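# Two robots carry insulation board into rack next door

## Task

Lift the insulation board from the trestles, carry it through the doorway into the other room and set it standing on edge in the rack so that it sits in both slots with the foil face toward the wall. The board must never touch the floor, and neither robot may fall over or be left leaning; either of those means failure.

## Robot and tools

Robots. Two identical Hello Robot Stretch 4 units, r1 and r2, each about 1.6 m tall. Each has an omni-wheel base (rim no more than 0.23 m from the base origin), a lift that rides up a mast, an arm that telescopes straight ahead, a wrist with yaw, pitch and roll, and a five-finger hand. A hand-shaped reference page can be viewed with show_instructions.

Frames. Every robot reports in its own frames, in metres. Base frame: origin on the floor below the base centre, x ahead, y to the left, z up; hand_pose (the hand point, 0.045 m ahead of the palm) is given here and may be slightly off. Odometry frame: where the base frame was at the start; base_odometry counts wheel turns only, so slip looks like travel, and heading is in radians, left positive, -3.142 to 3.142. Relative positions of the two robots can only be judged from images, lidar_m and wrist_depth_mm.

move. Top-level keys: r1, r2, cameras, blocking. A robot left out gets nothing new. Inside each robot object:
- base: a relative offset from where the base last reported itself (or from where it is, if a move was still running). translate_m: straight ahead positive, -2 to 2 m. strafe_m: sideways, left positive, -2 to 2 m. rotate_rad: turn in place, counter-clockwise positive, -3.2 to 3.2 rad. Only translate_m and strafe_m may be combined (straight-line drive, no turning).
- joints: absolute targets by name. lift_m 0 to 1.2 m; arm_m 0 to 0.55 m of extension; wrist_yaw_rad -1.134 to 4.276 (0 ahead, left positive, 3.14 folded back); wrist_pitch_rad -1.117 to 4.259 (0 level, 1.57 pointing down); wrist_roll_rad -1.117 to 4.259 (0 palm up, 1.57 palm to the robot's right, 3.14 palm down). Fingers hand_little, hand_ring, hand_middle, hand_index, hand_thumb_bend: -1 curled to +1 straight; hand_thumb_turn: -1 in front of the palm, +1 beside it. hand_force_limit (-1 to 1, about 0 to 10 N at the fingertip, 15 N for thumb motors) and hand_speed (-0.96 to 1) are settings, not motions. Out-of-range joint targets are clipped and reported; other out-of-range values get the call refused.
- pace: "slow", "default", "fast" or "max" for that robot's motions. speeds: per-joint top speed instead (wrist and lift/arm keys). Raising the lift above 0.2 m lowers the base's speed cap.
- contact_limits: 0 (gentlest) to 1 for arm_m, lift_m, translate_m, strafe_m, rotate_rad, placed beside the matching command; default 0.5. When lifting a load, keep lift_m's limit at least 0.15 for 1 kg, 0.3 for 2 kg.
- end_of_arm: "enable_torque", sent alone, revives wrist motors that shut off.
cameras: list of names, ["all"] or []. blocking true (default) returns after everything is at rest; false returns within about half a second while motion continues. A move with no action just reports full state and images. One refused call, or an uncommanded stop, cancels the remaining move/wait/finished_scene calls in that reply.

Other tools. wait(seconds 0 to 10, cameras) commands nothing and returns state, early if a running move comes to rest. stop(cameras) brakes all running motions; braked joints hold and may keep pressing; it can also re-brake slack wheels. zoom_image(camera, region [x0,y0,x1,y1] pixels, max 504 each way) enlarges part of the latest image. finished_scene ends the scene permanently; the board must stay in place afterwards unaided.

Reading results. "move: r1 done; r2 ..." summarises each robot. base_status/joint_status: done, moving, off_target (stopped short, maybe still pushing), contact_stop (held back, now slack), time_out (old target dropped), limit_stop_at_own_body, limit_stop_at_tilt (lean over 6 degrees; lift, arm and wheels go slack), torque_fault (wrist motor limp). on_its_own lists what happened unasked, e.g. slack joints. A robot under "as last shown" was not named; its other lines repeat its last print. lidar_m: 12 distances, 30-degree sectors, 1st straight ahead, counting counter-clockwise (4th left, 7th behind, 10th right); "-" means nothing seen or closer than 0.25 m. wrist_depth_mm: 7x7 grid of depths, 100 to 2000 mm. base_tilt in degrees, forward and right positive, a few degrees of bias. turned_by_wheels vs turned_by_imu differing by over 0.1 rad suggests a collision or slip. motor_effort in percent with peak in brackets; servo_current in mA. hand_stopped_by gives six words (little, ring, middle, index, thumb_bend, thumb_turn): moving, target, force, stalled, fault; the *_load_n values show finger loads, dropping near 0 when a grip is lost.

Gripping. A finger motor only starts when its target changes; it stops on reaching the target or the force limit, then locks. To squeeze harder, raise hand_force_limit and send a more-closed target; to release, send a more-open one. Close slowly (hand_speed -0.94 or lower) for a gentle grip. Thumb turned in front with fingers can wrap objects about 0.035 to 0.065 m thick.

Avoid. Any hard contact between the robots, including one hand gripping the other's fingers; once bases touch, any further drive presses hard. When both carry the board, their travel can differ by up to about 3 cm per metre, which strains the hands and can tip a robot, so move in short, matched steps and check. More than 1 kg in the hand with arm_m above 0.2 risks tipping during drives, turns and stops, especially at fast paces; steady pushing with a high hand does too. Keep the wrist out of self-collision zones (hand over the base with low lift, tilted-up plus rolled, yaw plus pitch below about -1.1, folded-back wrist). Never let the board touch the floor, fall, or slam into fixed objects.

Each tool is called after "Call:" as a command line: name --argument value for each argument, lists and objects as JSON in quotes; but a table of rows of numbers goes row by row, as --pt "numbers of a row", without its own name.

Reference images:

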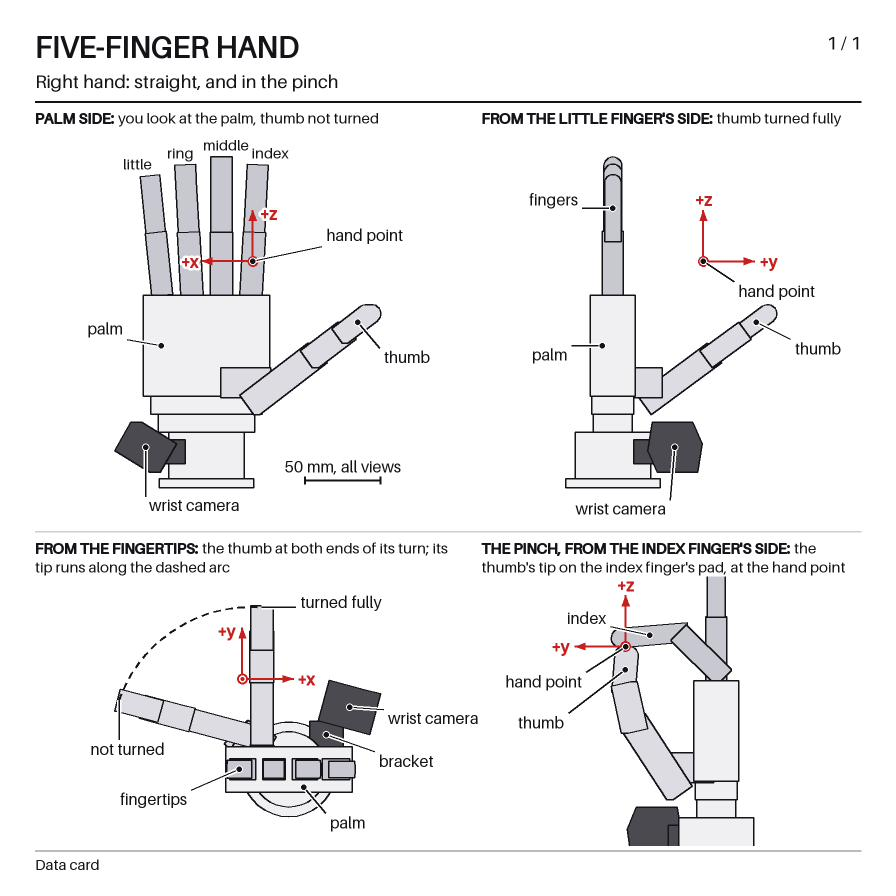

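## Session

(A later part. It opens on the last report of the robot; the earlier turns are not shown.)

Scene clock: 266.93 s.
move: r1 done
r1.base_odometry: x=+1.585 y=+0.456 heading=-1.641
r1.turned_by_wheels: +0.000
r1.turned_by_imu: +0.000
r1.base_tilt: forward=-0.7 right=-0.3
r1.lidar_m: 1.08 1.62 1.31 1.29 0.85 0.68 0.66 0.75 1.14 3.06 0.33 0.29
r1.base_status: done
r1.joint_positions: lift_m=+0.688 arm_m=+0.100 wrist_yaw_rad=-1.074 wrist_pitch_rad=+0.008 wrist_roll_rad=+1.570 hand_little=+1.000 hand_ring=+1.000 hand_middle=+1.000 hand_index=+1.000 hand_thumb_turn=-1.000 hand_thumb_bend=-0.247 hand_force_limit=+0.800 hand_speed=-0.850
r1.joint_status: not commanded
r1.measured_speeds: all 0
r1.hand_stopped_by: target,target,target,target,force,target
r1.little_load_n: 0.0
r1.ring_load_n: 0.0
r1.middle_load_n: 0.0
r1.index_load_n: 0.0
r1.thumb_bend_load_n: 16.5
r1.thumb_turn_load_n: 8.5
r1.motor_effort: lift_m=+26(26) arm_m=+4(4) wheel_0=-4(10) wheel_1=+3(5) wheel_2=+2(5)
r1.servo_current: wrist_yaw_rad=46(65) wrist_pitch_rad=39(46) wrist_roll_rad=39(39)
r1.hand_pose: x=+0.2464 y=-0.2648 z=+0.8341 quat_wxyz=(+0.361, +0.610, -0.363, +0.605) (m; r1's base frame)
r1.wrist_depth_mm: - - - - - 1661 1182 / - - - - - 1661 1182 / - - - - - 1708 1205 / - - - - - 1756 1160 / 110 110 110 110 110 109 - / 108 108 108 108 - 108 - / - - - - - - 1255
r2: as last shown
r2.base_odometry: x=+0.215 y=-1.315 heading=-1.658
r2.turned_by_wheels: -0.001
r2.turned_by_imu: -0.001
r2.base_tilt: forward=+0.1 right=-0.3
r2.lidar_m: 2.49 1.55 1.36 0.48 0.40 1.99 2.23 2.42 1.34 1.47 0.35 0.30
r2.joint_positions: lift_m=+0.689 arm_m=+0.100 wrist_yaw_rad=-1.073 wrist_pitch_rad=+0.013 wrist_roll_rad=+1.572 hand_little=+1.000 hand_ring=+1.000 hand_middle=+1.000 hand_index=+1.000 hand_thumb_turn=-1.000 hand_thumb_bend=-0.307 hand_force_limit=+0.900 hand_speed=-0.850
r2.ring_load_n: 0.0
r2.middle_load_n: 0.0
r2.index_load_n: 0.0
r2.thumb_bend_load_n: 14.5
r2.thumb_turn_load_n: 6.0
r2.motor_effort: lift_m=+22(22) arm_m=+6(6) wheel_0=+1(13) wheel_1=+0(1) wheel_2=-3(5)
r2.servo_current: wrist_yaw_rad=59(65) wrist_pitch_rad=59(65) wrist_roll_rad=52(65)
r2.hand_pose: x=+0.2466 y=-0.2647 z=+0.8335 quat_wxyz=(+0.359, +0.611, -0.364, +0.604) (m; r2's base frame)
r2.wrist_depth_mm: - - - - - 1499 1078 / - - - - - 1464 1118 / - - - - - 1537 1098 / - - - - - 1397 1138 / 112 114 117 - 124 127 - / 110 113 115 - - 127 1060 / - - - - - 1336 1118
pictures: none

Call:
move --r1 '{"base": {"translate_m": -0.1846, "strafe_m": -0.0715}, "pace": "slow"}' --r2 '{"base": {"translate_m": 0.1816, "strafe_m": 0.077}, "pace": "slow"}'

Call:
move --r1 '{"base": {"translate_m": -0.036, "strafe_m": -0.273}, "pace": "slow"}' --r2 '{"base": {"translate_m": 0.036, "strafe_m": 0.273}, "pace": "slow"}' --cameras '["r1_head_left_camera", "r2_head_left_camera", "r2_head_right_camera"]'

Scene clock: 271.17 s.
move: r1 done; r2 done
r1.base_odometry: x=+1.527 y=+0.645 heading=-1.641
r1.turned_by_wheels: +0.000
r1.turned_by_imu: -0.001
r1.base_tilt: forward=-0.5 right=-0.4
r1.lidar_m: 1.28 1.37 1.38 1.34 0.66 0.50 0.48 0.55 0.87 2.98 0.32 0.31
r1.base_status: done
r1.joint_positions: lift_m=+0.688 arm_m=+0.100 wrist_yaw_rad=-1.073 wrist_pitch_rad=+0.008 wrist_roll_rad=+1.570 hand_little=+1.000 hand_ring=+1.000 hand_middle=+1.000 hand_index=+1.000 hand_thumb_turn=-1.000 hand_thumb_bend=-0.247 hand_force_limit=+0.800 hand_speed=-0.850
r1.joint_status: not commanded
r1.measured_speeds: all 0
r1.hand_stopped_by: target,target,target,target,force,target
r1.little_load_n: 0.0
r1.ring_load_n: 0.0
r1.middle_load_n: 0.0
r1.index_load_n: 0.0
r1.thumb_bend_load_n: 17.0
r1.thumb_turn_load_n: 9.0
r1.motor_effort: lift_m=+25(26) arm_m=+4(4) wheel_0=-4(7) wheel_1=-3(7) wheel_2=+2(8)
r1.servo_current: wrist_yaw_rad=65(65) wrist_pitch_rad=33(46) wrist_roll_rad=39(46)
r1.hand_pose: x=+0.2468 y=-0.2648 z=+0.8341 quat_wxyz=(+0.360, +0.610, -0.363, +0.605) (m; r1's base frame)
r1.wrist_depth_mm: - - - - - 1618 1182 / - - - - - 1661 1182 / - - - - - 1708 1205 / - - - - - 1708 1160 / 110 110 110 110 110 110 - / 109 109 109 109 - 109 - / - - - - - - 1205
r2.base_odometry: x=+0.276 y=-1.503 heading=-1.658
r2.turned_by_wheels: +0.000
r2.turned_by_imu: +0.001
r2.base_tilt: forward=+0.2 right=-0.2
r2.lidar_m: 2.32 1.44 1.20 1.08 0.43 0.44 2.40 2.60 1.47 1.34 0.34 0.29
r2.base_status: done
r2.joint_positions: lift_m=+0.689 arm_m=+0.100 wrist_yaw_rad=-1.072 wrist_pitch_rad=+0.013 wrist_roll_rad=+1.572 hand_little=+1.000 hand_ring=+1.000 hand_middle=+1.000 hand_index=+1.000 hand_thumb_turn=-1.000 hand_thumb_bend=-0.307 hand_force_limit=+0.900 hand_speed=-0.850
r2.joint_status: not commanded
r2.measured_speeds: all 0
r2.hand_stopped_by: target,target,target,target,force,target
r2.little_load_n: 0.0
r2.ring_load_n: 0.0
r2.middle_load_n: 0.0
r2.index_load_n: 0.0
r2.thumb_bend_load_n: 14.5
r2.thumb_turn_load_n: 6.0
r2.motor_effort: lift_m=+22(23) arm_m=+6(6) wheel_0=+0(4) wheel_1=+1(6) wheel_2=-2(9)
r2.servo_current: wrist_yaw_rad=26(72) wrist_pitch_rad=59(65) wrist_roll_rad=52(65)
r2.hand_pose: x=+0.2468 y=-0.2647 z=+0.8335 quat_wxyz=(+0.359, +0.612, -0.364, +0.604) (m; r2's base frame)
r2.wrist_depth_mm: - - - - - 1576 1060 / - - - - - 1464 1098 / - - - - - 1537 1118 / - - - - - 1430 1138 / 111 114 117 - 124 127 - / 111 113 115 - - 127 1078 / - - - - - 1336 1118
pictures: none

Scene clock: 275.13 s.
move: r1 done; r2 done
r1.base_odometry: x=+1.257 y=+0.700 heading=-1.641
r1.turned_by_wheels: +0.000
r1.turned_by_imu: -0.001
r1.base_tilt: forward=-0.6 right=-0.5
r1.lidar_m: 1.31 1.38 1.65 1.39 0.66 0.53 0.51 0.57 0.84 2.71 0.32 0.28
r1.base_status: done
r1.joint_positions: lift_m=+0.688 arm_m=+0.100 wrist_yaw_rad=-1.073 wrist_pitch_rad=+0.008 wrist_roll_rad=+1.570 hand_little=+1.000 hand_ring=+1.000 hand_middle=+1.000 hand_index=+1.000 hand_thumb_turn=-1.000 hand_thumb_bend=-0.247 hand_force_limit=+0.800 hand_speed=-0.850
r1.joint_status: not commanded
r1.measured_speeds: all 0
r1.hand_stopped_by: target,target,target,target,force,target
r1.little_load_n: 0.0
r1.ring_load_n: 0.0
r1.middle_load_n: 0.0
r1.index_load_n: 0.0
r1.thumb_bend_load_n: 16.0
r1.thumb_turn_load_n: 9.0
r1.motor_effort: lift_m=+26(26) arm_m=+4(4) wheel_0=+4(6) wheel_1=-1(9) wheel_2=+3(5)
r1.servo_current: wrist_yaw_rad=46(65) wrist_pitch_rad=39(52) wrist_roll_rad=39(46)
r1.hand_pose: x=+0.2468 y=-0.2648 z=+0.8341 quat_wxyz=(+0.360, +0.610, -0.363, +0.605) (m; r1's base frame)
r1.wrist_depth_mm: - - - - - 1661 1160 / - - - - - 1661 1182 / - - - - - 1708 1205 / - - - - - 1708 1160 / 110 110 110 110 110 109 - / 108 108 108 108 - 108 - / - - - - - - 1205
r2.base_odometry: x=+0.545 y=-1.562 heading=-1.658
r2.turned_by_wheels: +0.000
r2.turned_by_imu: +0.000
r2.base_tilt: forward=+0.0 right=-0.2
r2.lidar_m: 2.31 1.08 0.94 4.81 0.45 0.35 0.33 2.60 1.74 1.61 0.32 0.32
r2.base_status: done
r2.joint_positions: lift_m=+0.689 arm_m=+0.100 wrist_yaw_rad=-1.072 wrist_pitch_rad=+0.013 wrist_roll_rad=+1.572 hand_little=+1.000 hand_ring=+1.000 hand_middle=+1.000 hand_index=+1.000 hand_thumb_turn=-1.000 hand_thumb_bend=-0.307 hand_force_limit=+0.900 hand_speed=-0.850
r2.joint_status: not commanded
r2.measured_speeds: all 0
r2.hand_stopped_by: target,target,target,target,force,target
r2.little_load_n: 0.0
r2.ring_load_n: 0.0
r2.middle_load_n: 0.5
r2.index_load_n: 0.0
r2.thumb_bend_load_n: 14.5
r2.thumb_turn_load_n: 6.0
r2.motor_effort: lift_m=+22(23) arm_m=+6(6) wheel_0=-1(10) wheel_1=+2(6) wheel_2=-3(7)
r2.servo_current: wrist_yaw_rad=46(78) wrist_pitch_rad=65(72) wrist_roll_rad=59(72)
r2.hand_pose: x=+0.2468 y=-0.2647 z=+0.8335 quat_wxyz=(+0.359, +0.612, -0.364, +0.604) (m; r2's base frame)
r2.wrist_depth_mm: - - - - - 1397 1098 / - - - - - 1499 1098 / - - - - - 1499 1118 / - - - - - 1336 1118 / 112 114 117 - 124 127 - / 110 112 115 - - 126 1078 / - - - - - 1336 1078
pictures: r1_head_left_camera, r2_head_left_camera, r2_head_right_camera

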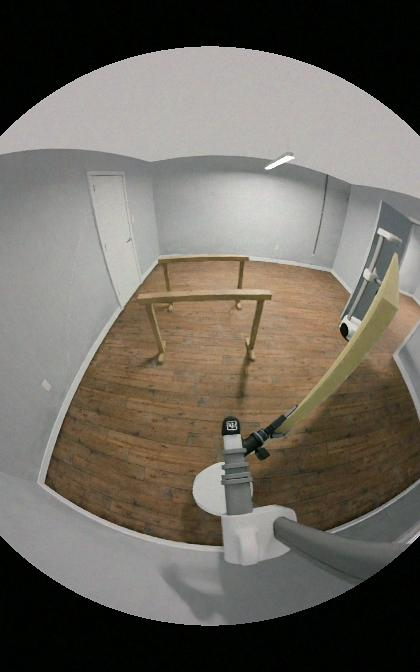

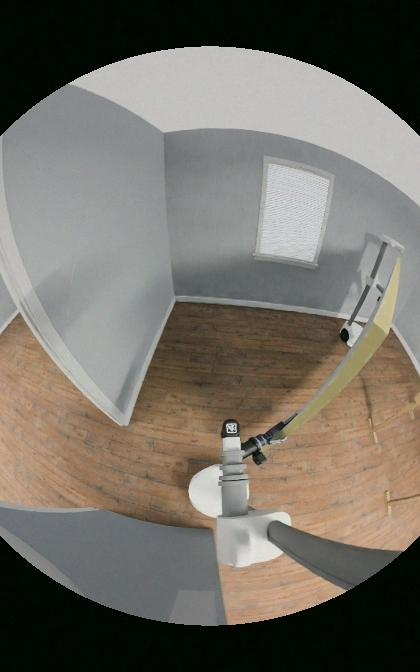

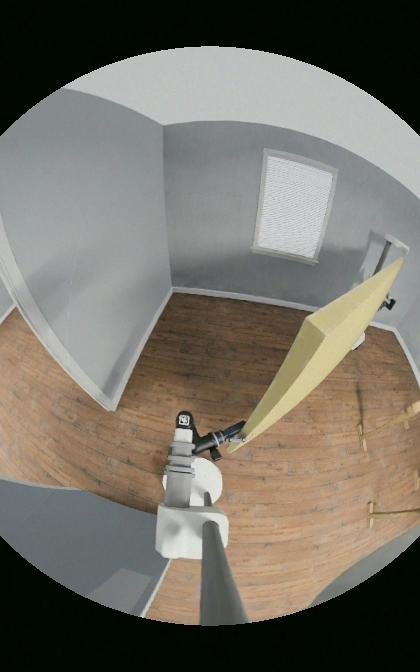

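Call:
move --r1 '{"base": {"translate_m": -0.021, "strafe_m": -0.2746}, "pace": "slow"}' --r2 '{"base": {"translate_m": 0.021, "strafe_m": 0.2746}, "pace": "slow"}'

Call:
move --r1 '{"base": {"translate_m": -0.025, "strafe_m": -0.2746}, "pace": "slow"}' --r2 '{"base": {"translate_m": 0.025, "strafe_m": 0.2746}, "pace": "slow"}' --cameras '["r1_head_camera", "r2_head_camera", "r2_head_left_camera", "r2_head_right_camera"]'

Scene clock: 280.63 s.
move: r1 done; r2 done
r1.base_odometry: x=+0.985 y=+0.740 heading=-1.641
r1.turned_by_wheels: +0.000
r1.turned_by_imu: -0.001
r1.base_tilt: forward=-0.5 right=-0.4
r1.lidar_m: 1.31 1.41 1.93 1.45 0.65 0.54 0.51 0.58 0.85 2.41 0.32 0.30
r1.base_status: done
r1.joint_positions: lift_m=+0.688 arm_m=+0.100 wrist_yaw_rad=-1.073 wrist_pitch_rad=+0.008 wrist_roll_rad=+1.570 hand_little=+1.000 hand_ring=+1.000 hand_middle=+1.000 hand_index=+1.000 hand_thumb_turn=-1.000 hand_thumb_bend=-0.247 hand_force_limit=+0.800 hand_speed=-0.850
r1.joint_status: not commanded
r1.measured_speeds: all 0
r1.hand_stopped_by: target,target,target,target,force,target
r1.little_load_n: 0.0
r1.ring_load_n: 0.0
r1.middle_load_n: 0.0
r1.index_load_n: 0.0
r1.thumb_bend_load_n: 16.5
r1.thumb_turn_load_n: 9.5
r1.motor_effort: lift_m=+26(26) arm_m=+4(4) wheel_0=+6(10) wheel_1=-3(8) wheel_2=+1(5)
r1.servo_current: wrist_yaw_rad=59(59) wrist_pitch_rad=46(52) wrist_roll_rad=39(46)
r1.hand_pose: x=+0.2468 y=-0.2648 z=+0.8341 quat_wxyz=(+0.360, +0.610, -0.363, +0.605) (m; r1's base frame)
r1.wrist_depth_mm: - - - - - 1661 1160 / - - - - - 1661 1182 / - - - - - 1661 1205 / - - - - - 1708 1160 / 109 110 109 110 109 109 - / 108 108 108 108 - 108 - / - - - - - - 1182
r2.base_odometry: x=+0.816 y=-1.607 heading=-1.658
r2.turned_by_wheels: +0.000
r2.turned_by_imu: +0.002
r2.base_tilt: forward=-0.1 right=-0.3
r2.lidar_m: 1.59 0.74 0.70 4.53 0.48 0.36 0.34 0.35 1.99 1.86 0.33 0.30
r2.base_status: done
r2.joint_positions: lift_m=+0.689 arm_m=+0.100 wrist_yaw_rad=-1.072 wrist_pitch_rad=+0.013 wrist_roll_rad=+1.572 hand_little=+1.000 hand_ring=+1.000 hand_middle=+1.000 hand_index=+1.000 hand_thumb_turn=-1.000 hand_thumb_bend=-0.307 hand_force_limit=+0.900 hand_speed=-0.850
r2.joint_status: not commanded
r2.measured_speeds: all 0
r2.hand_stopped_by: target,target,target,target,force,target
r2.little_load_n: 0.0
r2.ring_load_n: 0.0
r2.middle_load_n: 0.5
r2.index_load_n: 0.0
r2.thumb_bend_load_n: 15.5
r2.thumb_turn_load_n: 6.5
r2.motor_effort: lift_m=+22(23) arm_m=+5(6) wheel_0=+4(8) wheel_1=+1(6) wheel_2=-4(7)
r2.servo_current: wrist_yaw_rad=46(85) wrist_pitch_rad=59(72) wrist_roll_rad=52(72)
r2.hand_pose: x=+0.2468 y=-0.2647 z=+0.8335 quat_wxyz=(+0.359, +0.612, -0.364, +0.604) (m; r2's base frame)
r2.wrist_depth_mm: - - - - - 1464 1098 / - - - - - 1499 1118 / - - - - - 1464 1118 / - - - - 1983 1336 1118 / 111 113 117 - 124 127 - / 110 112 115 - - 126 1060 / - - - - - 1366 1118
pictures: none

Scene clock: 284.57 s.
move: r1 done; r2 done
r1.base_odometry: x=+0.713 y=+0.785 heading=-1.640
r1.turned_by_wheels: +0.001
r1.turned_by_imu: +0.000
r1.base_tilt: forward=-0.6 right=-0.4
r1.lidar_m: 1.35 1.44 2.23 1.47 0.69 0.54 0.54 0.55 0.90 2.16 0.33 0.29
r1.base_status: done
r1.joint_positions: lift_m=+0.688 arm_m=+0.100 wrist_yaw_rad=-1.075 wrist_pitch_rad=+0.008 wrist_roll_rad=+1.570 hand_little=+1.000 hand_ring=+1.000 hand_middle=+1.000 hand_index=+1.000 hand_thumb_turn=-1.000 hand_thumb_bend=-0.247 hand_force_limit=+0.800 hand_speed=-0.850
r1.joint_status: not commanded
r1.measured_speeds: all 0
r1.hand_stopped_by: target,target,target,target,force,target
r1.little_load_n: 0.0
r1.ring_load_n: 0.0
r1.middle_load_n: 0.0
r1.index_load_n: 0.0
r1.thumb_bend_load_n: 17.0
r1.thumb_turn_load_n: 9.0
r1.motor_effort: lift_m=+26(26) arm_m=+4(4) wheel_0=+9(13) wheel_1=-3(8) wheel_2=+1(4)
r1.servo_current: wrist_yaw_rad=52(65) wrist_pitch_rad=46(52) wrist_roll_rad=33(46)
r1.hand_pose: x=+0.2462 y=-0.2648 z=+0.8341 quat_wxyz=(+0.361, +0.610, -0.363, +0.605) (m; r1's base frame)
r1.wrist_depth_mm: - - - - - 1618 1160 / - - - - - 1661 1182 / - - - - - 1661 1205 / - - - - - 1708 1160 / 109 109 109 109 109 109 - / 107 108 107 108 - 108 - / - - - - - - 1205
r2.base_odometry: x=+1.088 y=-1.656 heading=-1.658
r2.turned_by_wheels: +0.000
r2.turned_by_imu: +0.003
r2.base_tilt: forward=+0.0 right=-0.3
r2.lidar_m: 0.86 0.52 3.87 4.28 0.50 0.36 0.35 0.38 0.54 2.13 0.32 0.29
r2.base_status: done
r2.joint_positions: lift_m=+0.689 arm_m=+0.100 wrist_yaw_rad=-1.073 wrist_pitch_rad=+0.013 wrist_roll_rad=+1.572 hand_little=+1.000 hand_ring=+1.000 hand_middle=+1.000 hand_index=+1.000 hand_thumb_turn=-1.000 hand_thumb_bend=-0.307 hand_force_limit=+0.900 hand_speed=-0.850
r2.joint_status: not commanded
r2.measured_speeds: all 0
r2.hand_stopped_by: target,target,target,target,force,target
r2.little_load_n: 0.0
r2.ring_load_n: 0.5
r2.middle_load_n: 0.5
r2.index_load_n: 0.0
r2.thumb_bend_load_n: 15.5
r2.thumb_turn_load_n: 6.5
r2.motor_effort: lift_m=+22(23) arm_m=+5(6) wheel_0=+7(9) wheel_1=+1(6) wheel_2=-3(7)
r2.servo_current: wrist_yaw_rad=52(78) wrist_pitch_rad=59(72) wrist_roll_rad=46(65)
r2.hand_pose: x=+0.2467 y=-0.2647 z=+0.8335 quat_wxyz=(+0.359, +0.611, -0.364, +0.604) (m; r2's base frame)
r2.wrist_depth_mm: - - - - - 1499 1078 / - - - - - 1464 1098 / - - - - - 1499 1118 / - - - - 1921 1336 1098 / 111 113 116 - 123 126 - / 109 112 114 - - 126 1060 / - - - - - 1281 1138
pictures: r1_head_camera, r2_head_camera, r2_head_left_camera, r2_head_right_camera

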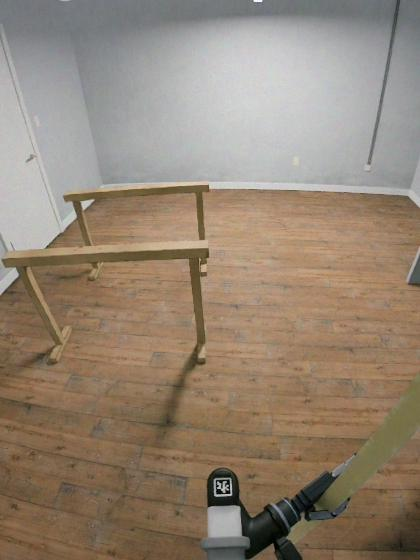

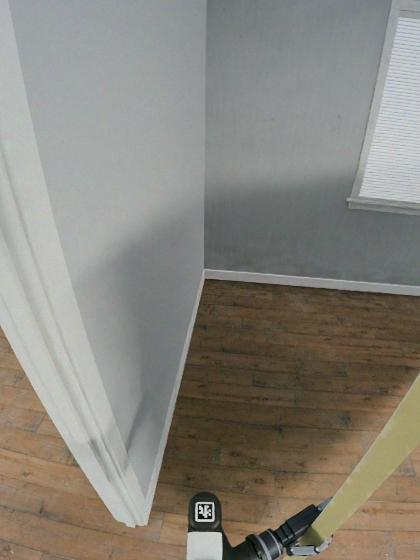

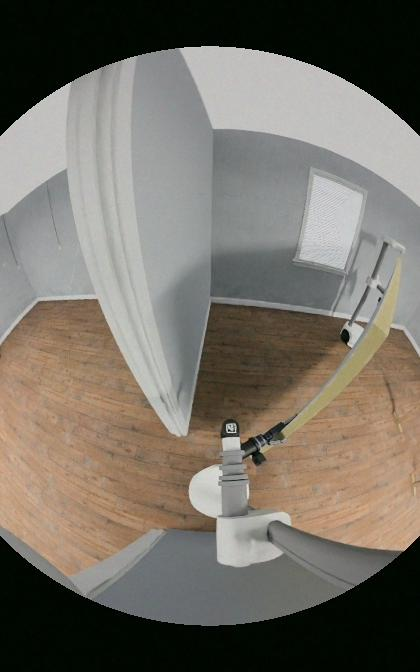

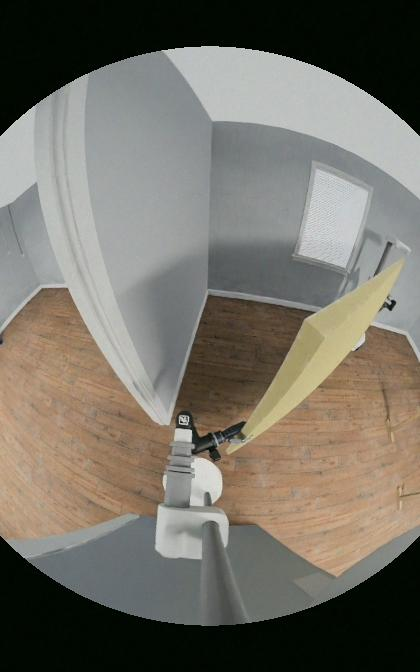

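Call:
move --r1 '{"base": {"translate_m": 0.0475}, "joints": {"arm_m": 0.0525}, "speeds": {"arm_m": 0.08}, "pace": "slow"}' --r2 '{"base": {"translate_m": 0.0475}, "joints": {"arm_m": 0.0525}, "speeds": {"arm_m": 0.08}, "pace": "slow"}'

Call:
move --r1 '{"base": {"translate_m": 0.0425}, "joints": {"arm_m": 0.01}, "speeds": {"arm_m": 0.08}, "pace": "slow"}' --r2 '{"base": {"translate_m": 0.0425}, "joints": {"arm_m": 0.01}, "speeds": {"arm_m": 0.08}, "pace": "slow"}' --cameras '["r1_wrist_camera", "r2_head_camera", "r2_head_left_camera", "r2_wrist_camera"]'

Scene clock: 288.97 s.
move: r1 done; r2 done
r1.base_odometry: x=+0.710 y=+0.737 heading=-1.640
r1.turned_by_wheels: +0.000
r1.turned_by_imu: -0.001
r1.base_tilt: forward=-0.6 right=-0.4
r1.lidar_m: 1.30 1.36 2.23 1.54 0.72 0.59 0.57 0.62 0.99 2.17 0.26 0.29
r1.base_status: done
r1.joint_positions: lift_m=+0.688 arm_m=+0.052 wrist_yaw_rad=-1.076 wrist_pitch_rad=+0.008 wrist_roll_rad=+1.570 hand_little=+1.000 hand_ring=+1.000 hand_middle=+1.000 hand_index=+1.000 hand_thumb_turn=-1.000 hand_thumb_bend=-0.247 hand_force_limit=+0.800 hand_speed=-0.850
r1.joint_status: all done
r1.measured_speeds: all 0
r1.hand_stopped_by: target,target,target,target,force,target
r1.little_load_n: 0.0
r1.ring_load_n: 0.0
r1.middle_load_n: 0.0
r1.index_load_n: 0.0
r1.thumb_bend_load_n: 16.5
r1.thumb_turn_load_n: 10.0
r1.motor_effort: lift_m=+26(26) arm_m=+3(9) wheel_0=+10(12) wheel_1=+1(6) wheel_2=-4(6)
r1.servo_current: wrist_yaw_rad=52(65) wrist_pitch_rad=39(46) wrist_roll_rad=39(46)
r1.hand_pose: x=+0.1985 y=-0.2648 z=+0.8341 quat_wxyz=(+0.361, +0.610, -0.364, +0.605) (m; r1's base frame)
r1.wrist_depth_mm: - - - - - 1618 1160 / - - - - - 1661 1182 / - - - - - 1708 1182 / - - - - - 1708 1160 / 110 110 110 110 110 110 - / 108 108 108 109 - 109 - / - - - - - - 1182
r2.base_odometry: x=+1.084 y=-1.703 heading=-1.657
r2.turned_by_wheels: +0.001
r2.turned_by_imu: +0.002
r2.base_tilt: forward=-0.2 right=-0.3
r2.lidar_m: 0.82 0.49 3.79 4.26 0.59 0.42 0.39 0.43 0.62 2.15 0.27 0.27
r2.base_status: done
r2.joint_positions: lift_m=+0.689 arm_m=+0.053 wrist_yaw_rad=-1.073 wrist_pitch_rad=+0.013 wrist_roll_rad=+1.572 hand_little=+1.000 hand_ring=+1.000 hand_middle=+1.000 hand_index=+1.000 hand_thumb_turn=-1.000 hand_thumb_bend=-0.307 hand_force_limit=+0.900 hand_speed=-0.850
r2.joint_status: all done
r2.measured_speeds: all 0
r2.hand_stopped_by: target,target,target,target,force,target
r2.little_load_n: 0.0
r2.ring_load_n: 0.5
r2.middle_load_n: 0.5
r2.index_load_n: 0.5
r2.thumb_bend_load_n: 15.0
r2.thumb_turn_load_n: 6.5
r2.motor_effort: lift_m=+22(23) arm_m=-4(11) wheel_0=+11(11) wheel_1=+1(6) wheel_2=-5(7)
r2.servo_current: wrist_yaw_rad=39(85) wrist_pitch_rad=65(65) wrist_roll_rad=52(65)
r2.hand_pose: x=+0.1992 y=-0.2647 z=+0.8335 quat_wxyz=(+0.359, +0.611, -0.364, +0.604) (m; r2's base frame)
r2.wrist_depth_mm: - - - - - 1499 1118 / - - - - - 1499 1118 / - - - - - 1537 1098 / - - - - 1863 1336 1118 / 111 114 117 - 125 127 - / 110 113 115 - - 126 1042 / - - - - - 1308 1098
pictures: none

Scene clock: 290.57 s.
move: r1 done; r2 done
r1.base_odometry: x=+0.707 y=+0.695 heading=-1.640
r1.turned_by_wheels: +0.000
r1.turned_by_imu: +0.000
r1.base_tilt: forward=-0.7 right=-0.5
r1.lidar_m: 1.27 1.32 2.21 1.69 0.82 0.65 0.61 0.65 1.01 2.18 0.25 2.44
r1.base_status: done
r1.joint_positions: lift_m=+0.688 arm_m=+0.010 wrist_yaw_rad=-1.076 wrist_pitch_rad=+0.008 wrist_roll_rad=+1.570 hand_little=+1.000 hand_ring=+1.000 hand_middle=+1.000 hand_index=+1.000 hand_thumb_turn=-1.000 hand_thumb_bend=-0.247 hand_force_limit=+0.800 hand_speed=-0.850
r1.joint_status: all done
r1.measured_speeds: all 0
r1.hand_stopped_by: target,target,target,target,force,target
r1.little_load_n: 0.0
r1.ring_load_n: 0.0
r1.middle_load_n: 0.0
r1.index_load_n: 0.0
r1.thumb_bend_load_n: 16.5
r1.thumb_turn_load_n: 10.5
r1.motor_effort: lift_m=+26(26) arm_m=+3(8) wheel_0=+9(10) wheel_1=-1(6) wheel_2=-6(7)
r1.servo_current: wrist_yaw_rad=59(59) wrist_pitch_rad=33(52) wrist_roll_rad=33(46)
r1.hand_pose: x=+0.1560 y=-0.2648 z=+0.8341 quat_wxyz=(+0.361, +0.610, -0.364, +0.605) (m; r1's base frame)
r1.wrist_depth_mm: - - - - - 1618 1160 / - - - - - 1661 1182 / - - - - - 1708 1182 / - - - - - 1708 1160 / 110 110 110 110 110 110 - / 109 109 109 109 - 109 - / - - - - - - 1205
r2.base_odometry: x=+1.081 y=-1.745 heading=-1.657
r2.turned_by_wheels: +0.000
r2.turned_by_imu: +0.001
r2.base_tilt: forward=+0.1 right=-0.3
r2.lidar_m: 0.82 0.44 3.72 4.24 0.68 0.44 0.45 0.47 0.70 2.13 0.25 2.32
r2.base_status: done
r2.joint_positions: lift_m=+0.689 arm_m=+0.010 wrist_yaw_rad=-1.073 wrist_pitch_rad=+0.013 wrist_roll_rad=+1.572 hand_little=+1.000 hand_ring=+1.000 hand_middle=+1.000 hand_index=+1.000 hand_thumb_turn=-1.000 hand_thumb_bend=-0.307 hand_force_limit=+0.900 hand_speed=-0.850
r2.joint_status: all done
r2.measured_speeds: all 0
r2.hand_stopped_by: target,target,target,target,force,target
r2.little_load_n: 0.0
r2.ring_load_n: 0.5
r2.middle_load_n: 0.0
r2.index_load_n: 0.0
r2.thumb_bend_load_n: 15.0
r2.thumb_turn_load_n: 6.5
r2.motor_effort: lift_m=+22(22) arm_m=-4(11) wheel_0=+9(11) wheel_1=-1(5) wheel_2=-5(8)
r2.servo_current: wrist_yaw_rad=52(78) wrist_pitch_rad=65(65) wrist_roll_rad=52(65)
r2.hand_pose: x=+0.1568 y=-0.2647 z=+0.8335 quat_wxyz=(+0.359, +0.611, -0.364, +0.604) (m; r2's base frame)
r2.wrist_depth_mm: - - - - - 1499 1118 / - - - - - 1464 1078 / - - - - - 1499 1098 / - - - - 1921 1336 1098 / 112 114 118 - 125 128 - / 111 113 116 - - 127 1078 / - - - - - 1336 1118
pictures: r1_wrist_camera, r2_head_camera, r2_head_left_camera, r2_wrist_camera

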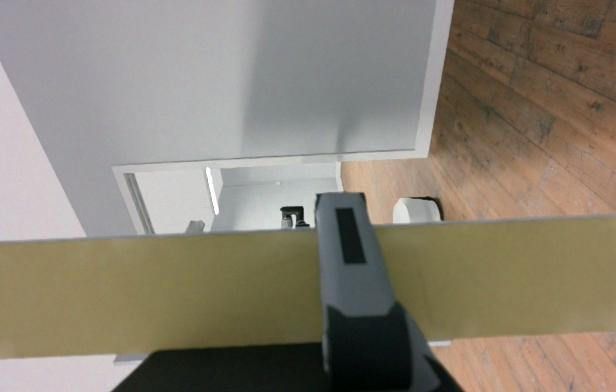

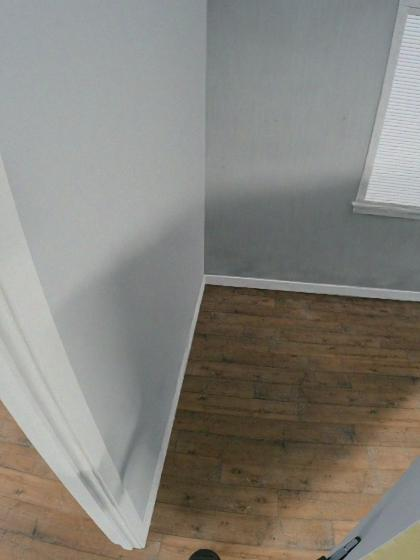

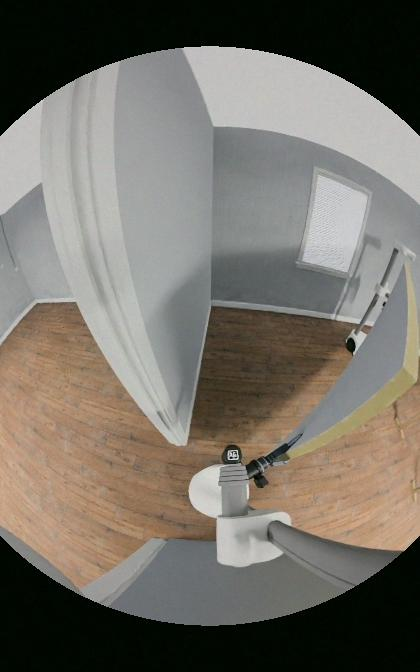

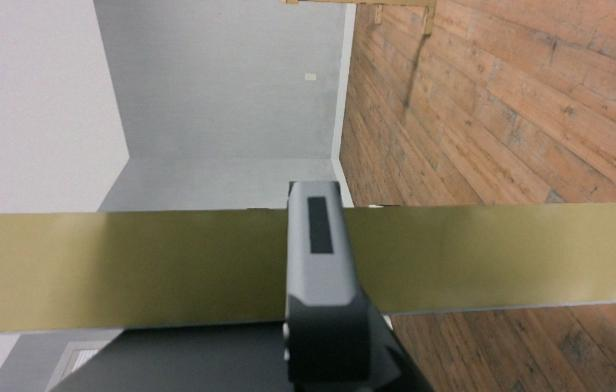

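Call:
move --r1 '{"base": {"translate_m": 0.0155, "strafe_m": -0.2514}, "pace": "slow"}' --r2 '{"base": {"translate_m": -0.017, "strafe_m": 0.2544}, "pace": "slow"}' --cameras '["r2_head_camera", "r2_head_left_camera", "r2_head_right_camera"]'

Scene clock: 295.73 s.
move: r1 done; r2 done
r1.base_odometry: x=+0.456 y=+0.697 heading=-1.640
r1.turned_by_wheels: +0.000
r1.turned_by_imu: -0.001
r1.base_tilt: forward=-0.6 right=-0.4
r1.lidar_m: 1.31 1.32 1.83 1.80 0.85 0.68 0.65 0.70 1.14 1.93 0.25 2.25
r1.base_status: done
r1.joint_positions: lift_m=+0.688 arm_m=+0.010 wrist_yaw_rad=-1.077 wrist_pitch_rad=+0.008 wrist_roll_rad=+1.570 hand_little=+1.000 hand_ring=+1.000 hand_middle=+1.000 hand_index=+1.000 hand_thumb_turn=-1.000 hand_thumb_bend=-0.247 hand_force_limit=+0.800 hand_speed=-0.850
r1.joint_status: not commanded
r1.measured_speeds: all 0
r1.hand_stopped_by: target,target,target,target,force,target
r1.little_load_n: 0.0
r1.ring_load_n: 0.0
r1.middle_load_n: 0.0
r1.index_load_n: 0.0
r1.thumb_bend_load_n: 16.5
r1.thumb_turn_load_n: 10.0
r1.motor_effort: lift_m=+26(26) arm_m=+4(4) wheel_0=+8(15) wheel_1=-4(10) wheel_2=-5(9)
r1.servo_current: wrist_yaw_rad=46(72) wrist_pitch_rad=46(52) wrist_roll_rad=39(46)
r1.hand_pose: x=+0.1558 y=-0.2647 z=+0.8341 quat_wxyz=(+0.361, +0.610, -0.364, +0.604) (m; r1's base frame)
r1.wrist_depth_mm: - - - - - 1618 1160 / - - - - - 1618 1182 / - - - - - 1708 1182 / - - - - - 1708 1160 / 110 111 110 111 111 110 - / 109 109 109 109 - 109 - / - - - - - - 1182
r2.base_odometry: x=+1.336 y=-1.750 heading=-1.656
r2.turned_by_wheels: +0.000
r2.turned_by_imu: +0.003
r2.base_tilt: forward=-0.1 right=-0.4
r2.lidar_m: 0.39 0.42 3.81 4.02 3.08 0.46 0.41 0.44 0.65 2.39 0.25 2.35
r2.base_status: done
r2.joint_positions: lift_m=+0.689 arm_m=+0.010 wrist_yaw_rad=-1.074 wrist_pitch_rad=+0.013 wrist_roll_rad=+1.572 hand_little=+1.000 hand_ring=+1.000 hand_middle=+1.000 hand_index=+1.000 hand_thumb_turn=-1.000 hand_thumb_bend=-0.307 hand_force_limit=+0.900 hand_speed=-0.850
r2.joint_status: not commanded
r2.measured_speeds: all 0
r2.hand_stopped_by: target,target,target,target,force,target
r2.little_load_n: 0.0
r2.ring_load_n: 0.5
r2.middle_load_n: 0.5
r2.index_load_n: 0.0
r2.thumb_bend_load_n: 15.0
r2.thumb_turn_load_n: 6.5
r2.motor_effort: lift_m=+22(23) arm_m=-2(4) wheel_0=+3(9) wheel_1=+0(4) wheel_2=+2(6)
r2.servo_current: wrist_yaw_rad=20(72) wrist_pitch_rad=59(72) wrist_roll_rad=46(72)
r2.hand_pose: x=+0.1565 y=-0.2647 z=+0.8335 quat_wxyz=(+0.359, +0.611, -0.364, +0.604) (m; r2's base frame)
r2.wrist_depth_mm: - - - - - 1499 1118 / - - - - - 1499 1098 / - - - - - 1499 1098 / - - - - - 1366 1098 / 112 114 118 - 125 128 - / 111 113 115 - - 127 1060 / - - - - - 1397 1138
pictures: r2_head_camera, r2_head_left_camera, r2_head_right_camera

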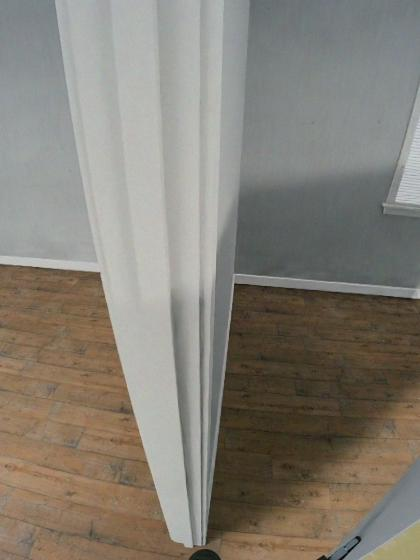

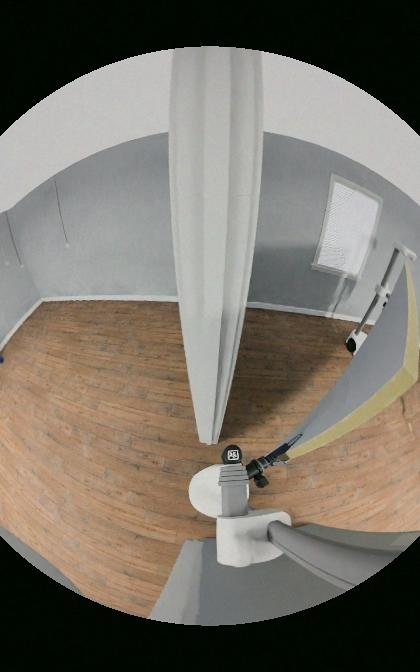

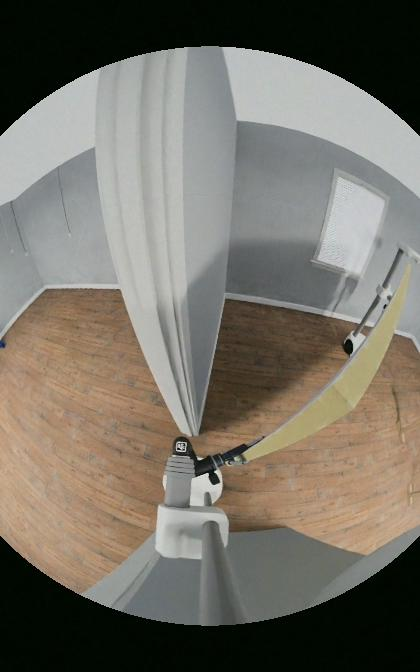

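Call:
move --r1 '{"base": {"translate_m": -0.0165, "strafe_m": -0.186}, "pace": "slow"}' --r2 '{"base": {"translate_m": 0.0149, "strafe_m": 0.1897}, "pace": "slow"}'

Call:
move --r1 '{"base": {"translate_m": -0.0149, "strafe_m": -0.1887}, "pace": "slow"}' --r2 '{"base": {"translate_m": 0.0149, "strafe_m": 0.1897}, "pace": "slow"}' --cameras '["r2_head_left_camera", "r2_head_right_camera"]'

Scene clock: 300.13 s.
move: r1 done; r2 done
r1.base_odometry: x=+0.272 y=+0.726 heading=-1.640
r1.turned_by_wheels: +0.000
r1.turned_by_imu: -0.001
r1.base_tilt: forward=-0.7 right=-0.4
r1.lidar_m: 2.22 1.35 1.82 1.82 0.88 0.65 0.66 0.71 1.19 1.75 0.25 2.17
r1.base_status: done
r1.joint_positions: lift_m=+0.688 arm_m=+0.010 wrist_yaw_rad=-1.077 wrist_pitch_rad=+0.008 wrist_roll_rad=+1.570 hand_little=+1.000 hand_ring=+1.000 hand_middle=+1.000 hand_index=+1.000 hand_thumb_turn=-1.000 hand_thumb_bend=-0.247 hand_force_limit=+0.800 hand_speed=-0.850
r1.joint_status: not commanded
r1.measured_speeds: all 0
r1.hand_stopped_by: target,target,target,target,force,target
r1.little_load_n: 0.0
r1.ring_load_n: 0.0
r1.middle_load_n: 0.0
r1.index_load_n: 0.0
r1.thumb_bend_load_n: 16.5
r1.thumb_turn_load_n: 10.0
r1.motor_effort: lift_m=+26(26) arm_m=+4(4) wheel_0=+4(12) wheel_1=-4(9) wheel_2=+1(5)
r1.servo_current: wrist_yaw_rad=59(72) wrist_pitch_rad=33(46) wrist_roll_rad=39(46)
r1.hand_pose: x=+0.1558 y=-0.2647 z=+0.8341 quat_wxyz=(+0.361, +0.610, -0.364, +0.604) (m; r1's base frame)
r1.wrist_depth_mm: - - - - - 1537 1160 / - - - - - 1661 1182 / - - - - - 1708 1182 / - - - - - 1708 1160 / 111 111 111 111 111 111 - / 109 109 109 109 - 109 - / - - - - - - 1182
r2.base_odometry: x=+1.523 y=-1.781 heading=-1.657
r2.turned_by_wheels: +0.000
r2.turned_by_imu: +0.001
r2.base_tilt: forward=+0.0 right=-0.3
r2.lidar_m: 0.39 2.53 3.82 3.84 3.07 2.43 0.44 0.43 0.63 2.58 0.25 0.38
r2.base_status: done
r2.joint_positions: lift_m=+0.689 arm_m=+0.010 wrist_yaw_rad=-1.074 wrist_pitch_rad=+0.013 wrist_roll_rad=+1.572 hand_little=+1.000 hand_ring=+1.000 hand_middle=+1.000 hand_index=+1.000 hand_thumb_turn=-1.000 hand_thumb_bend=-0.307 hand_force_limit=+0.900 hand_speed=-0.850
r2.joint_status: not commanded
r2.measured_speeds: all 0
r2.hand_stopped_by: target,target,target,target,force,target
r2.little_load_n: 0.0
r2.ring_load_n: 0.0
r2.middle_load_n: 0.0
r2.index_load_n: 0.0
r2.thumb_bend_load_n: 15.0
r2.thumb_turn_load_n: 6.5
r2.motor_effort: lift_m=+22(23) arm_m=+1(2) wheel_0=+0(4) wheel_1=+1(5) wheel_2=-4(7)
r2.servo_current: wrist_yaw_rad=59(78) wrist_pitch_rad=59(72) wrist_roll_rad=52(72)
r2.hand_pose: x=+0.1565 y=-0.2647 z=+0.8335 quat_wxyz=(+0.359, +0.611, -0.364, +0.604) (m; r2's base frame)
r2.wrist_depth_mm: - - - - - 1499 1118 / - - - - - 1464 1098 / - - - - - 1499 1098 / - - - - - 1336 1118 / 112 114 118 - 125 128 - / 111 113 116 - - 127 1025 / - - - - - 1336 1098
pictures: none

Scene clock: 303.23 s.
move: r1 done; r2 done
r1.base_odometry: x=+0.084 y=+0.754 heading=-1.639
r1.turned_by_wheels: +0.000
r1.turned_by_imu: -0.001
r1.base_tilt: forward=-0.6 right=-0.4
r1.lidar_m: 3.99 1.44 1.86 1.86 0.88 0.65 0.66 0.73 1.18 1.56 0.25 2.08
r1.base_status: done
r1.joint_positions: lift_m=+0.688 arm_m=+0.010 wrist_yaw_rad=-1.077 wrist_pitch_rad=+0.008 wrist_roll_rad=+1.570 hand_little=+1.000 hand_ring=+1.000 hand_middle=+1.000 hand_index=+1.000 hand_thumb_turn=-1.000 hand_thumb_bend=-0.247 hand_force_limit=+0.800 hand_speed=-0.850
r1.joint_status: not commanded
r1.measured_speeds: all 0
r1.hand_stopped_by: target,target,target,target,force,target
r1.little_load_n: 0.0
r1.ring_load_n: 0.0
r1.middle_load_n: 0.0
r1.index_load_n: 0.0
r1.thumb_bend_load_n: 17.0
r1.thumb_turn_load_n: 10.0
r1.motor_effort: lift_m=+26(26) arm_m=+4(4) wheel_0=+5(9) wheel_1=-4(9) wheel_2=+1(4)
r1.servo_current: wrist_yaw_rad=65(72) wrist_pitch_rad=46(52) wrist_roll_rad=46(46)
r1.hand_pose: x=+0.1558 y=-0.2647 z=+0.8341 quat_wxyz=(+0.361, +0.610, -0.364, +0.604) (m; r1's base frame)
r1.wrist_depth_mm: - - - - - 1397 1160 / - - - - - 1464 1182 / - - - - - 1618 1182 / - - - 110 - 1708 1138 / 110 111 111 111 111 111 - / 109 109 109 109 - 109 - / - - - - - - 1182
r2.base_odometry: x=+1.711 y=-1.812 heading=-1.657
r2.turned_by_wheels: +0.000
r2.turned_by_imu: +0.001
r2.base_tilt: forward=+0.0 right=-0.3
r2.lidar_m: 1.47 2.52 3.65 3.67 3.04 2.42 0.49 0.50 0.65 2.78 0.25 0.45
r2.base_status: done
r2.joint_positions: lift_m=+0.689 arm_m=+0.010 wrist_yaw_rad=-1.074 wrist_pitch_rad=+0.013 wrist_roll_rad=+1.572 hand_little=+1.000 hand_ring=+1.000 hand_middle=+1.000 hand_index=+1.000 hand_thumb_turn=-1.000 hand_thumb_bend=-0.307 hand_force_limit=+0.900 hand_speed=-0.850
r2.joint_status: not commanded
r2.measured_speeds: all 0
r2.hand_stopped_by: target,target,target,target,force,target
r2.little_load_n: 0.0
r2.ring_load_n: 0.0
r2.middle_load_n: 0.0
r2.index_load_n: 0.0
r2.thumb_bend_load_n: 14.5
r2.thumb_turn_load_n: 6.5
r2.motor_effort: lift_m=+22(22) arm_m=+3(4) wheel_0=+2(7) wheel_1=+1(6) wheel_2=-3(6)
r2.servo_current: wrist_yaw_rad=65(78) wrist_pitch_rad=59(72) wrist_roll_rad=52(72)
r2.hand_pose: x=+0.1565 y=-0.2647 z=+0.8335 quat_wxyz=(+0.359, +0.611, -0.364, +0.604) (m; r2's base frame)
r2.wrist_depth_mm: - - - - - 1537 1118 / - - - - - 1464 1078 / - - - - - 1464 1098 / - - - - - 1366 1118 / 112 115 118 - 125 127 - / 111 113 115 - - 127 394 / 334 - - - - 364 370
pictures: r2_head_left_camera, r2_head_right_camera

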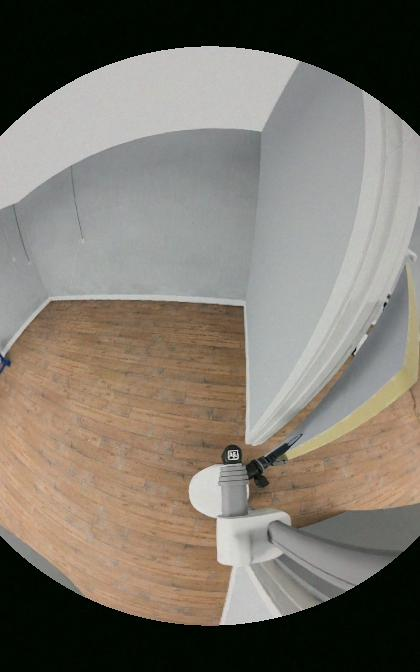

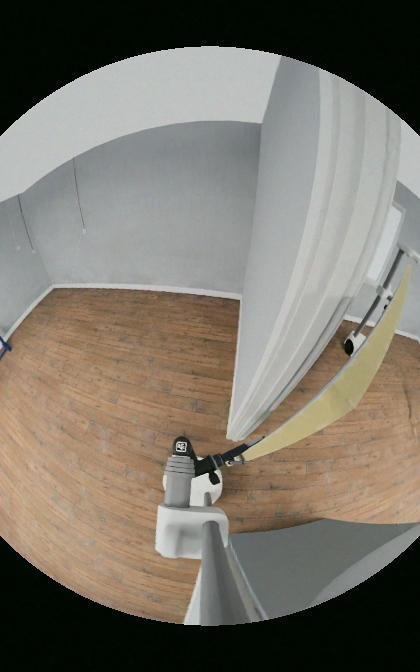

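Call:
move --r1 '{"base": {"translate_m": 0.185, "strafe_m": -0.2415}, "pace": "slow"}' --r2 '{"base": {"translate_m": -0.1865, "strafe_m": 0.2431}, "pace": "slow"}'

Call:
move --r1 '{"base": {"translate_m": 0.186, "strafe_m": -0.2431}, "pace": "slow"}' --r2 '{"base": {"translate_m": -0.1865, "strafe_m": 0.2431}, "pace": "slow"}' --cameras '["r1_head_camera", "r1_head_left_camera", "r2_head_right_camera", "r2_wrist_camera"]'

Scene clock: 310.00 s.
move: r1 done; r2 done
r1.base_odometry: x=-0.169 y=+0.586 heading=-1.640
r1.turned_by_wheels: +0.000
r1.turned_by_imu: -0.003
r1.base_tilt: forward=-0.6 right=-0.4
r1.lidar_m: 3.78 1.40 1.60 2.44 1.17 0.88 0.87 1.01 1.35 1.36 0.25 1.82
r1.base_status: done
r1.joint_positions: lift_m=+0.688 arm_m=+0.010 wrist_yaw_rad=-1.077 wrist_pitch_rad=+0.008 wrist_roll_rad=+1.570 hand_little=+1.000 hand_ring=+1.000 hand_middle=+1.000 hand_index=+1.000 hand_thumb_turn=-1.000 hand_thumb_bend=-0.247 hand_force_limit=+0.800 hand_speed=-0.850
r1.joint_status: not commanded
r1.measured_speeds: all 0
r1.hand_stopped_by: target,target,target,target,force,target
r1.little_load_n: 0.0
r1.ring_load_n: 0.0
r1.middle_load_n: 0.0
r1.index_load_n: 0.0
r1.thumb_bend_load_n: 16.5
r1.thumb_turn_load_n: 10.0
r1.motor_effort: lift_m=+25(26) arm_m=+4(4) wheel_0=+2(10) wheel_1=-3(8) wheel_2=-4(9)
r1.servo_current: wrist_yaw_rad=65(72) wrist_pitch_rad=33(52) wrist_roll_rad=33(46)
r1.hand_pose: x=+0.1558 y=-0.2647 z=+0.8341 quat_wxyz=(+0.361, +0.610, -0.364, +0.604) (m; r1's base frame)
r1.wrist_depth_mm: - - - - - - 1118 / - - - - - 1336 1160 / - - - - - 1430 1182 / 1576 - - - - 1537 1160 / 111 111 111 111 111 111 - / 110 110 110 110 - 110 - / - - - - - - 1205
r2.base_odometry: x=+1.969 y=-1.647 heading=-1.656
r2.turned_by_wheels: +0.000
r2.turned_by_imu: +0.002
r2.base_tilt: forward=-0.1 right=-0.2
r2.lidar_m: 2.55 2.76 3.46 3.42 2.78 2.21 1.11 0.52 0.47 1.16 0.25 0.73
r2.base_status: done
r2.joint_positions: lift_m=+0.689 arm_m=+0.010 wrist_yaw_rad=-1.074 wrist_pitch_rad=+0.013 wrist_roll_rad=+1.572 hand_little=+1.000 hand_ring=+1.000 hand_middle=+1.000 hand_index=+1.000 hand_thumb_turn=-1.000 hand_thumb_bend=-0.307 hand_force_limit=+0.900 hand_speed=-0.850
r2.joint_status: not commanded
r2.measured_speeds: all 0
r2.hand_stopped_by: target,target,target,target,force,target
r2.little_load_n: 0.0
r2.ring_load_n: 0.0
r2.middle_load_n: 0.0
r2.index_load_n: 0.0
r2.thumb_bend_load_n: 14.5
r2.thumb_turn_load_n: 6.5
r2.motor_effort: lift_m=+23(23) arm_m=+3(4) wheel_0=+0(4) wheel_1=+2(4) wheel_2=+2(6)
r2.servo_current: wrist_yaw_rad=59(72) wrist_pitch_rad=59(72) wrist_roll_rad=46(65)
r2.hand_pose: x=+0.1565 y=-0.2647 z=+0.8335 quat_wxyz=(+0.359, +0.611, -0.364, +0.604) (m; r2's base frame)
r2.wrist_depth_mm: - - - - - 1499 1098 / - - - - - 1499 1078 / - - - - - 1499 1098 / - - - - - 1397 1118 / 112 115 118 - 125 128 - / 111 113 116 - - 126 - / - - - - - - -
pictures: none

Scene clock: 314.33 s.
move: r1 done; r2 done
r1.base_odometry: x=-0.424 y=+0.418 heading=-1.640
r1.turned_by_wheels: +0.000
r1.turned_by_imu: -0.002
r1.base_tilt: forward=-0.6 right=-0.3
r1.lidar_m: 3.56 2.16 1.43 3.00 1.43 1.09 1.10 1.23 1.14 1.14 0.25 1.57
r1.base_status: done
r1.joint_positions: lift_m=+0.688 arm_m=+0.010 wrist_yaw_rad=-1.077 wrist_pitch_rad=+0.008 wrist_roll_rad=+1.570 hand_little=+1.000 hand_ring=+1.000 hand_middle=+1.000 hand_index=+1.000 hand_thumb_turn=-1.000 hand_thumb_bend=-0.247 hand_force_limit=+0.800 hand_speed=-0.850
r1.joint_status: not commanded
r1.measured_speeds: all 0
r1.hand_stopped_by: target,target,target,target,force,target
r1.little_load_n: 0.0
r1.ring_load_n: 0.0
r1.middle_load_n: 0.0
r1.index_load_n: 0.0
r1.thumb_bend_load_n: 16.5
r1.thumb_turn_load_n: 10.0
r1.motor_effort: lift_m=+25(26) arm_m=+3(4) wheel_0=+4(8) wheel_1=-3(7) wheel_2=-3(8)
r1.servo_current: wrist_yaw_rad=59(72) wrist_pitch_rad=46(52) wrist_roll_rad=33(46)
r1.hand_pose: x=+0.1558 y=-0.2647 z=+0.8341 quat_wxyz=(+0.361, +0.610, -0.364, +0.604) (m; r1's base frame)
r1.wrist_depth_mm: - - - - - - 1042 / - - - - - - 1078 / - - - - - - 1138 / - - - - - 1756 1160 / 111 111 111 111 111 111 - / 110 109 109 109 - 109 - / 109 - - - - - 1205
r2.base_odometry: x=+2.227 y=-1.482 heading=-1.656
r2.turned_by_wheels: +0.000
r2.turned_by_imu: +0.001
r2.base_tilt: forward=-0.1 right=-0.2
r2.lidar_m: 2.77 2.99 3.33 3.18 2.52 1.99 1.71 0.80 0.62 0.60 0.25 1.04
r2.base_status: done
r2.joint_positions: lift_m=+0.689 arm_m=+0.010 wrist_yaw_rad=-1.074 wrist_pitch_rad=+0.013 wrist_roll_rad=+1.572 hand_little=+1.000 hand_ring=+1.000 hand_middle=+1.000 hand_index=+1.000 hand_thumb_turn=-1.000 hand_thumb_bend=-0.307 hand_force_limit=+0.900 hand_speed=-0.850
r2.joint_status: not commanded
r2.measured_speeds: all 0
r2.hand_stopped_by: target,target,target,target,force,target
r2.little_load_n: 0.0
r2.ring_load_n: 0.0
r2.middle_load_n: 0.0
r2.index_load_n: 0.0
r2.thumb_bend_load_n: 14.5
r2.thumb_turn_load_n: 6.5
r2.motor_effort: lift_m=+22(23) arm_m=+3(4) wheel_0=-1(7) wheel_1=+1(4) wheel_2=+2(7)
r2.servo_current: wrist_yaw_rad=65(78) wrist_pitch_rad=65(72) wrist_roll_rad=39(65)
r2.hand_pose: x=+0.1565 y=-0.2647 z=+0.8335 quat_wxyz=(+0.359, +0.611, -0.364, +0.604) (m; r2's base frame)
r2.wrist_depth_mm: - - - - - 1464 1078 / - - - - - 1499 1098 / - - - - - 1464 1098 / - - - - - 1430 1118 / 112 114 118 - 125 128 - / 111 113 116 - - 126 - / - - - - - - 1008
pictures: r1_head_camera, r1_head_left_camera, r2_head_right_camera, r2_wrist_camera

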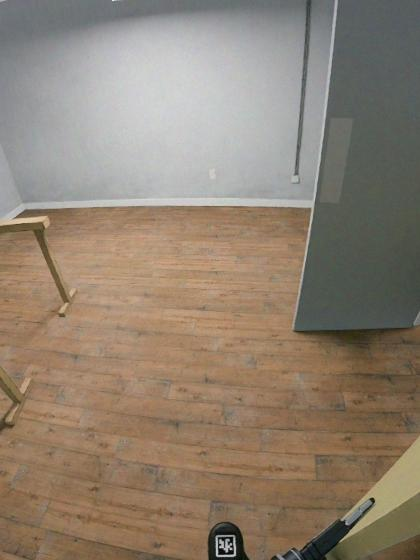

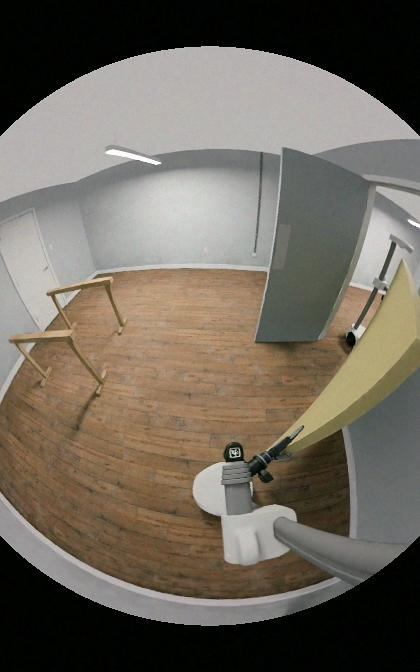

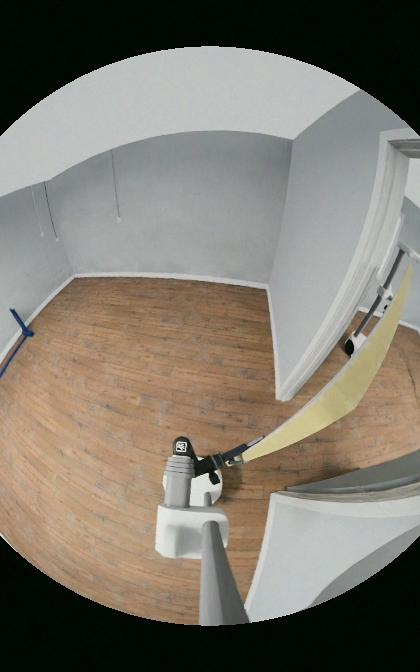

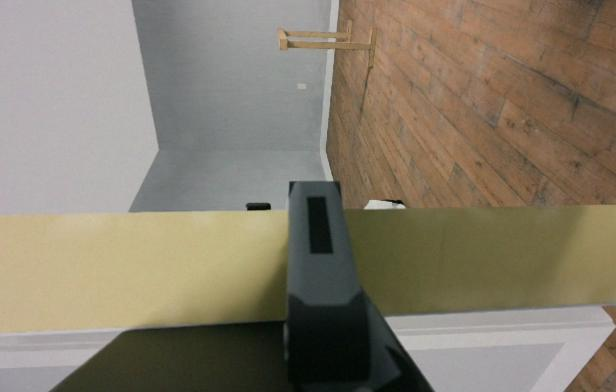

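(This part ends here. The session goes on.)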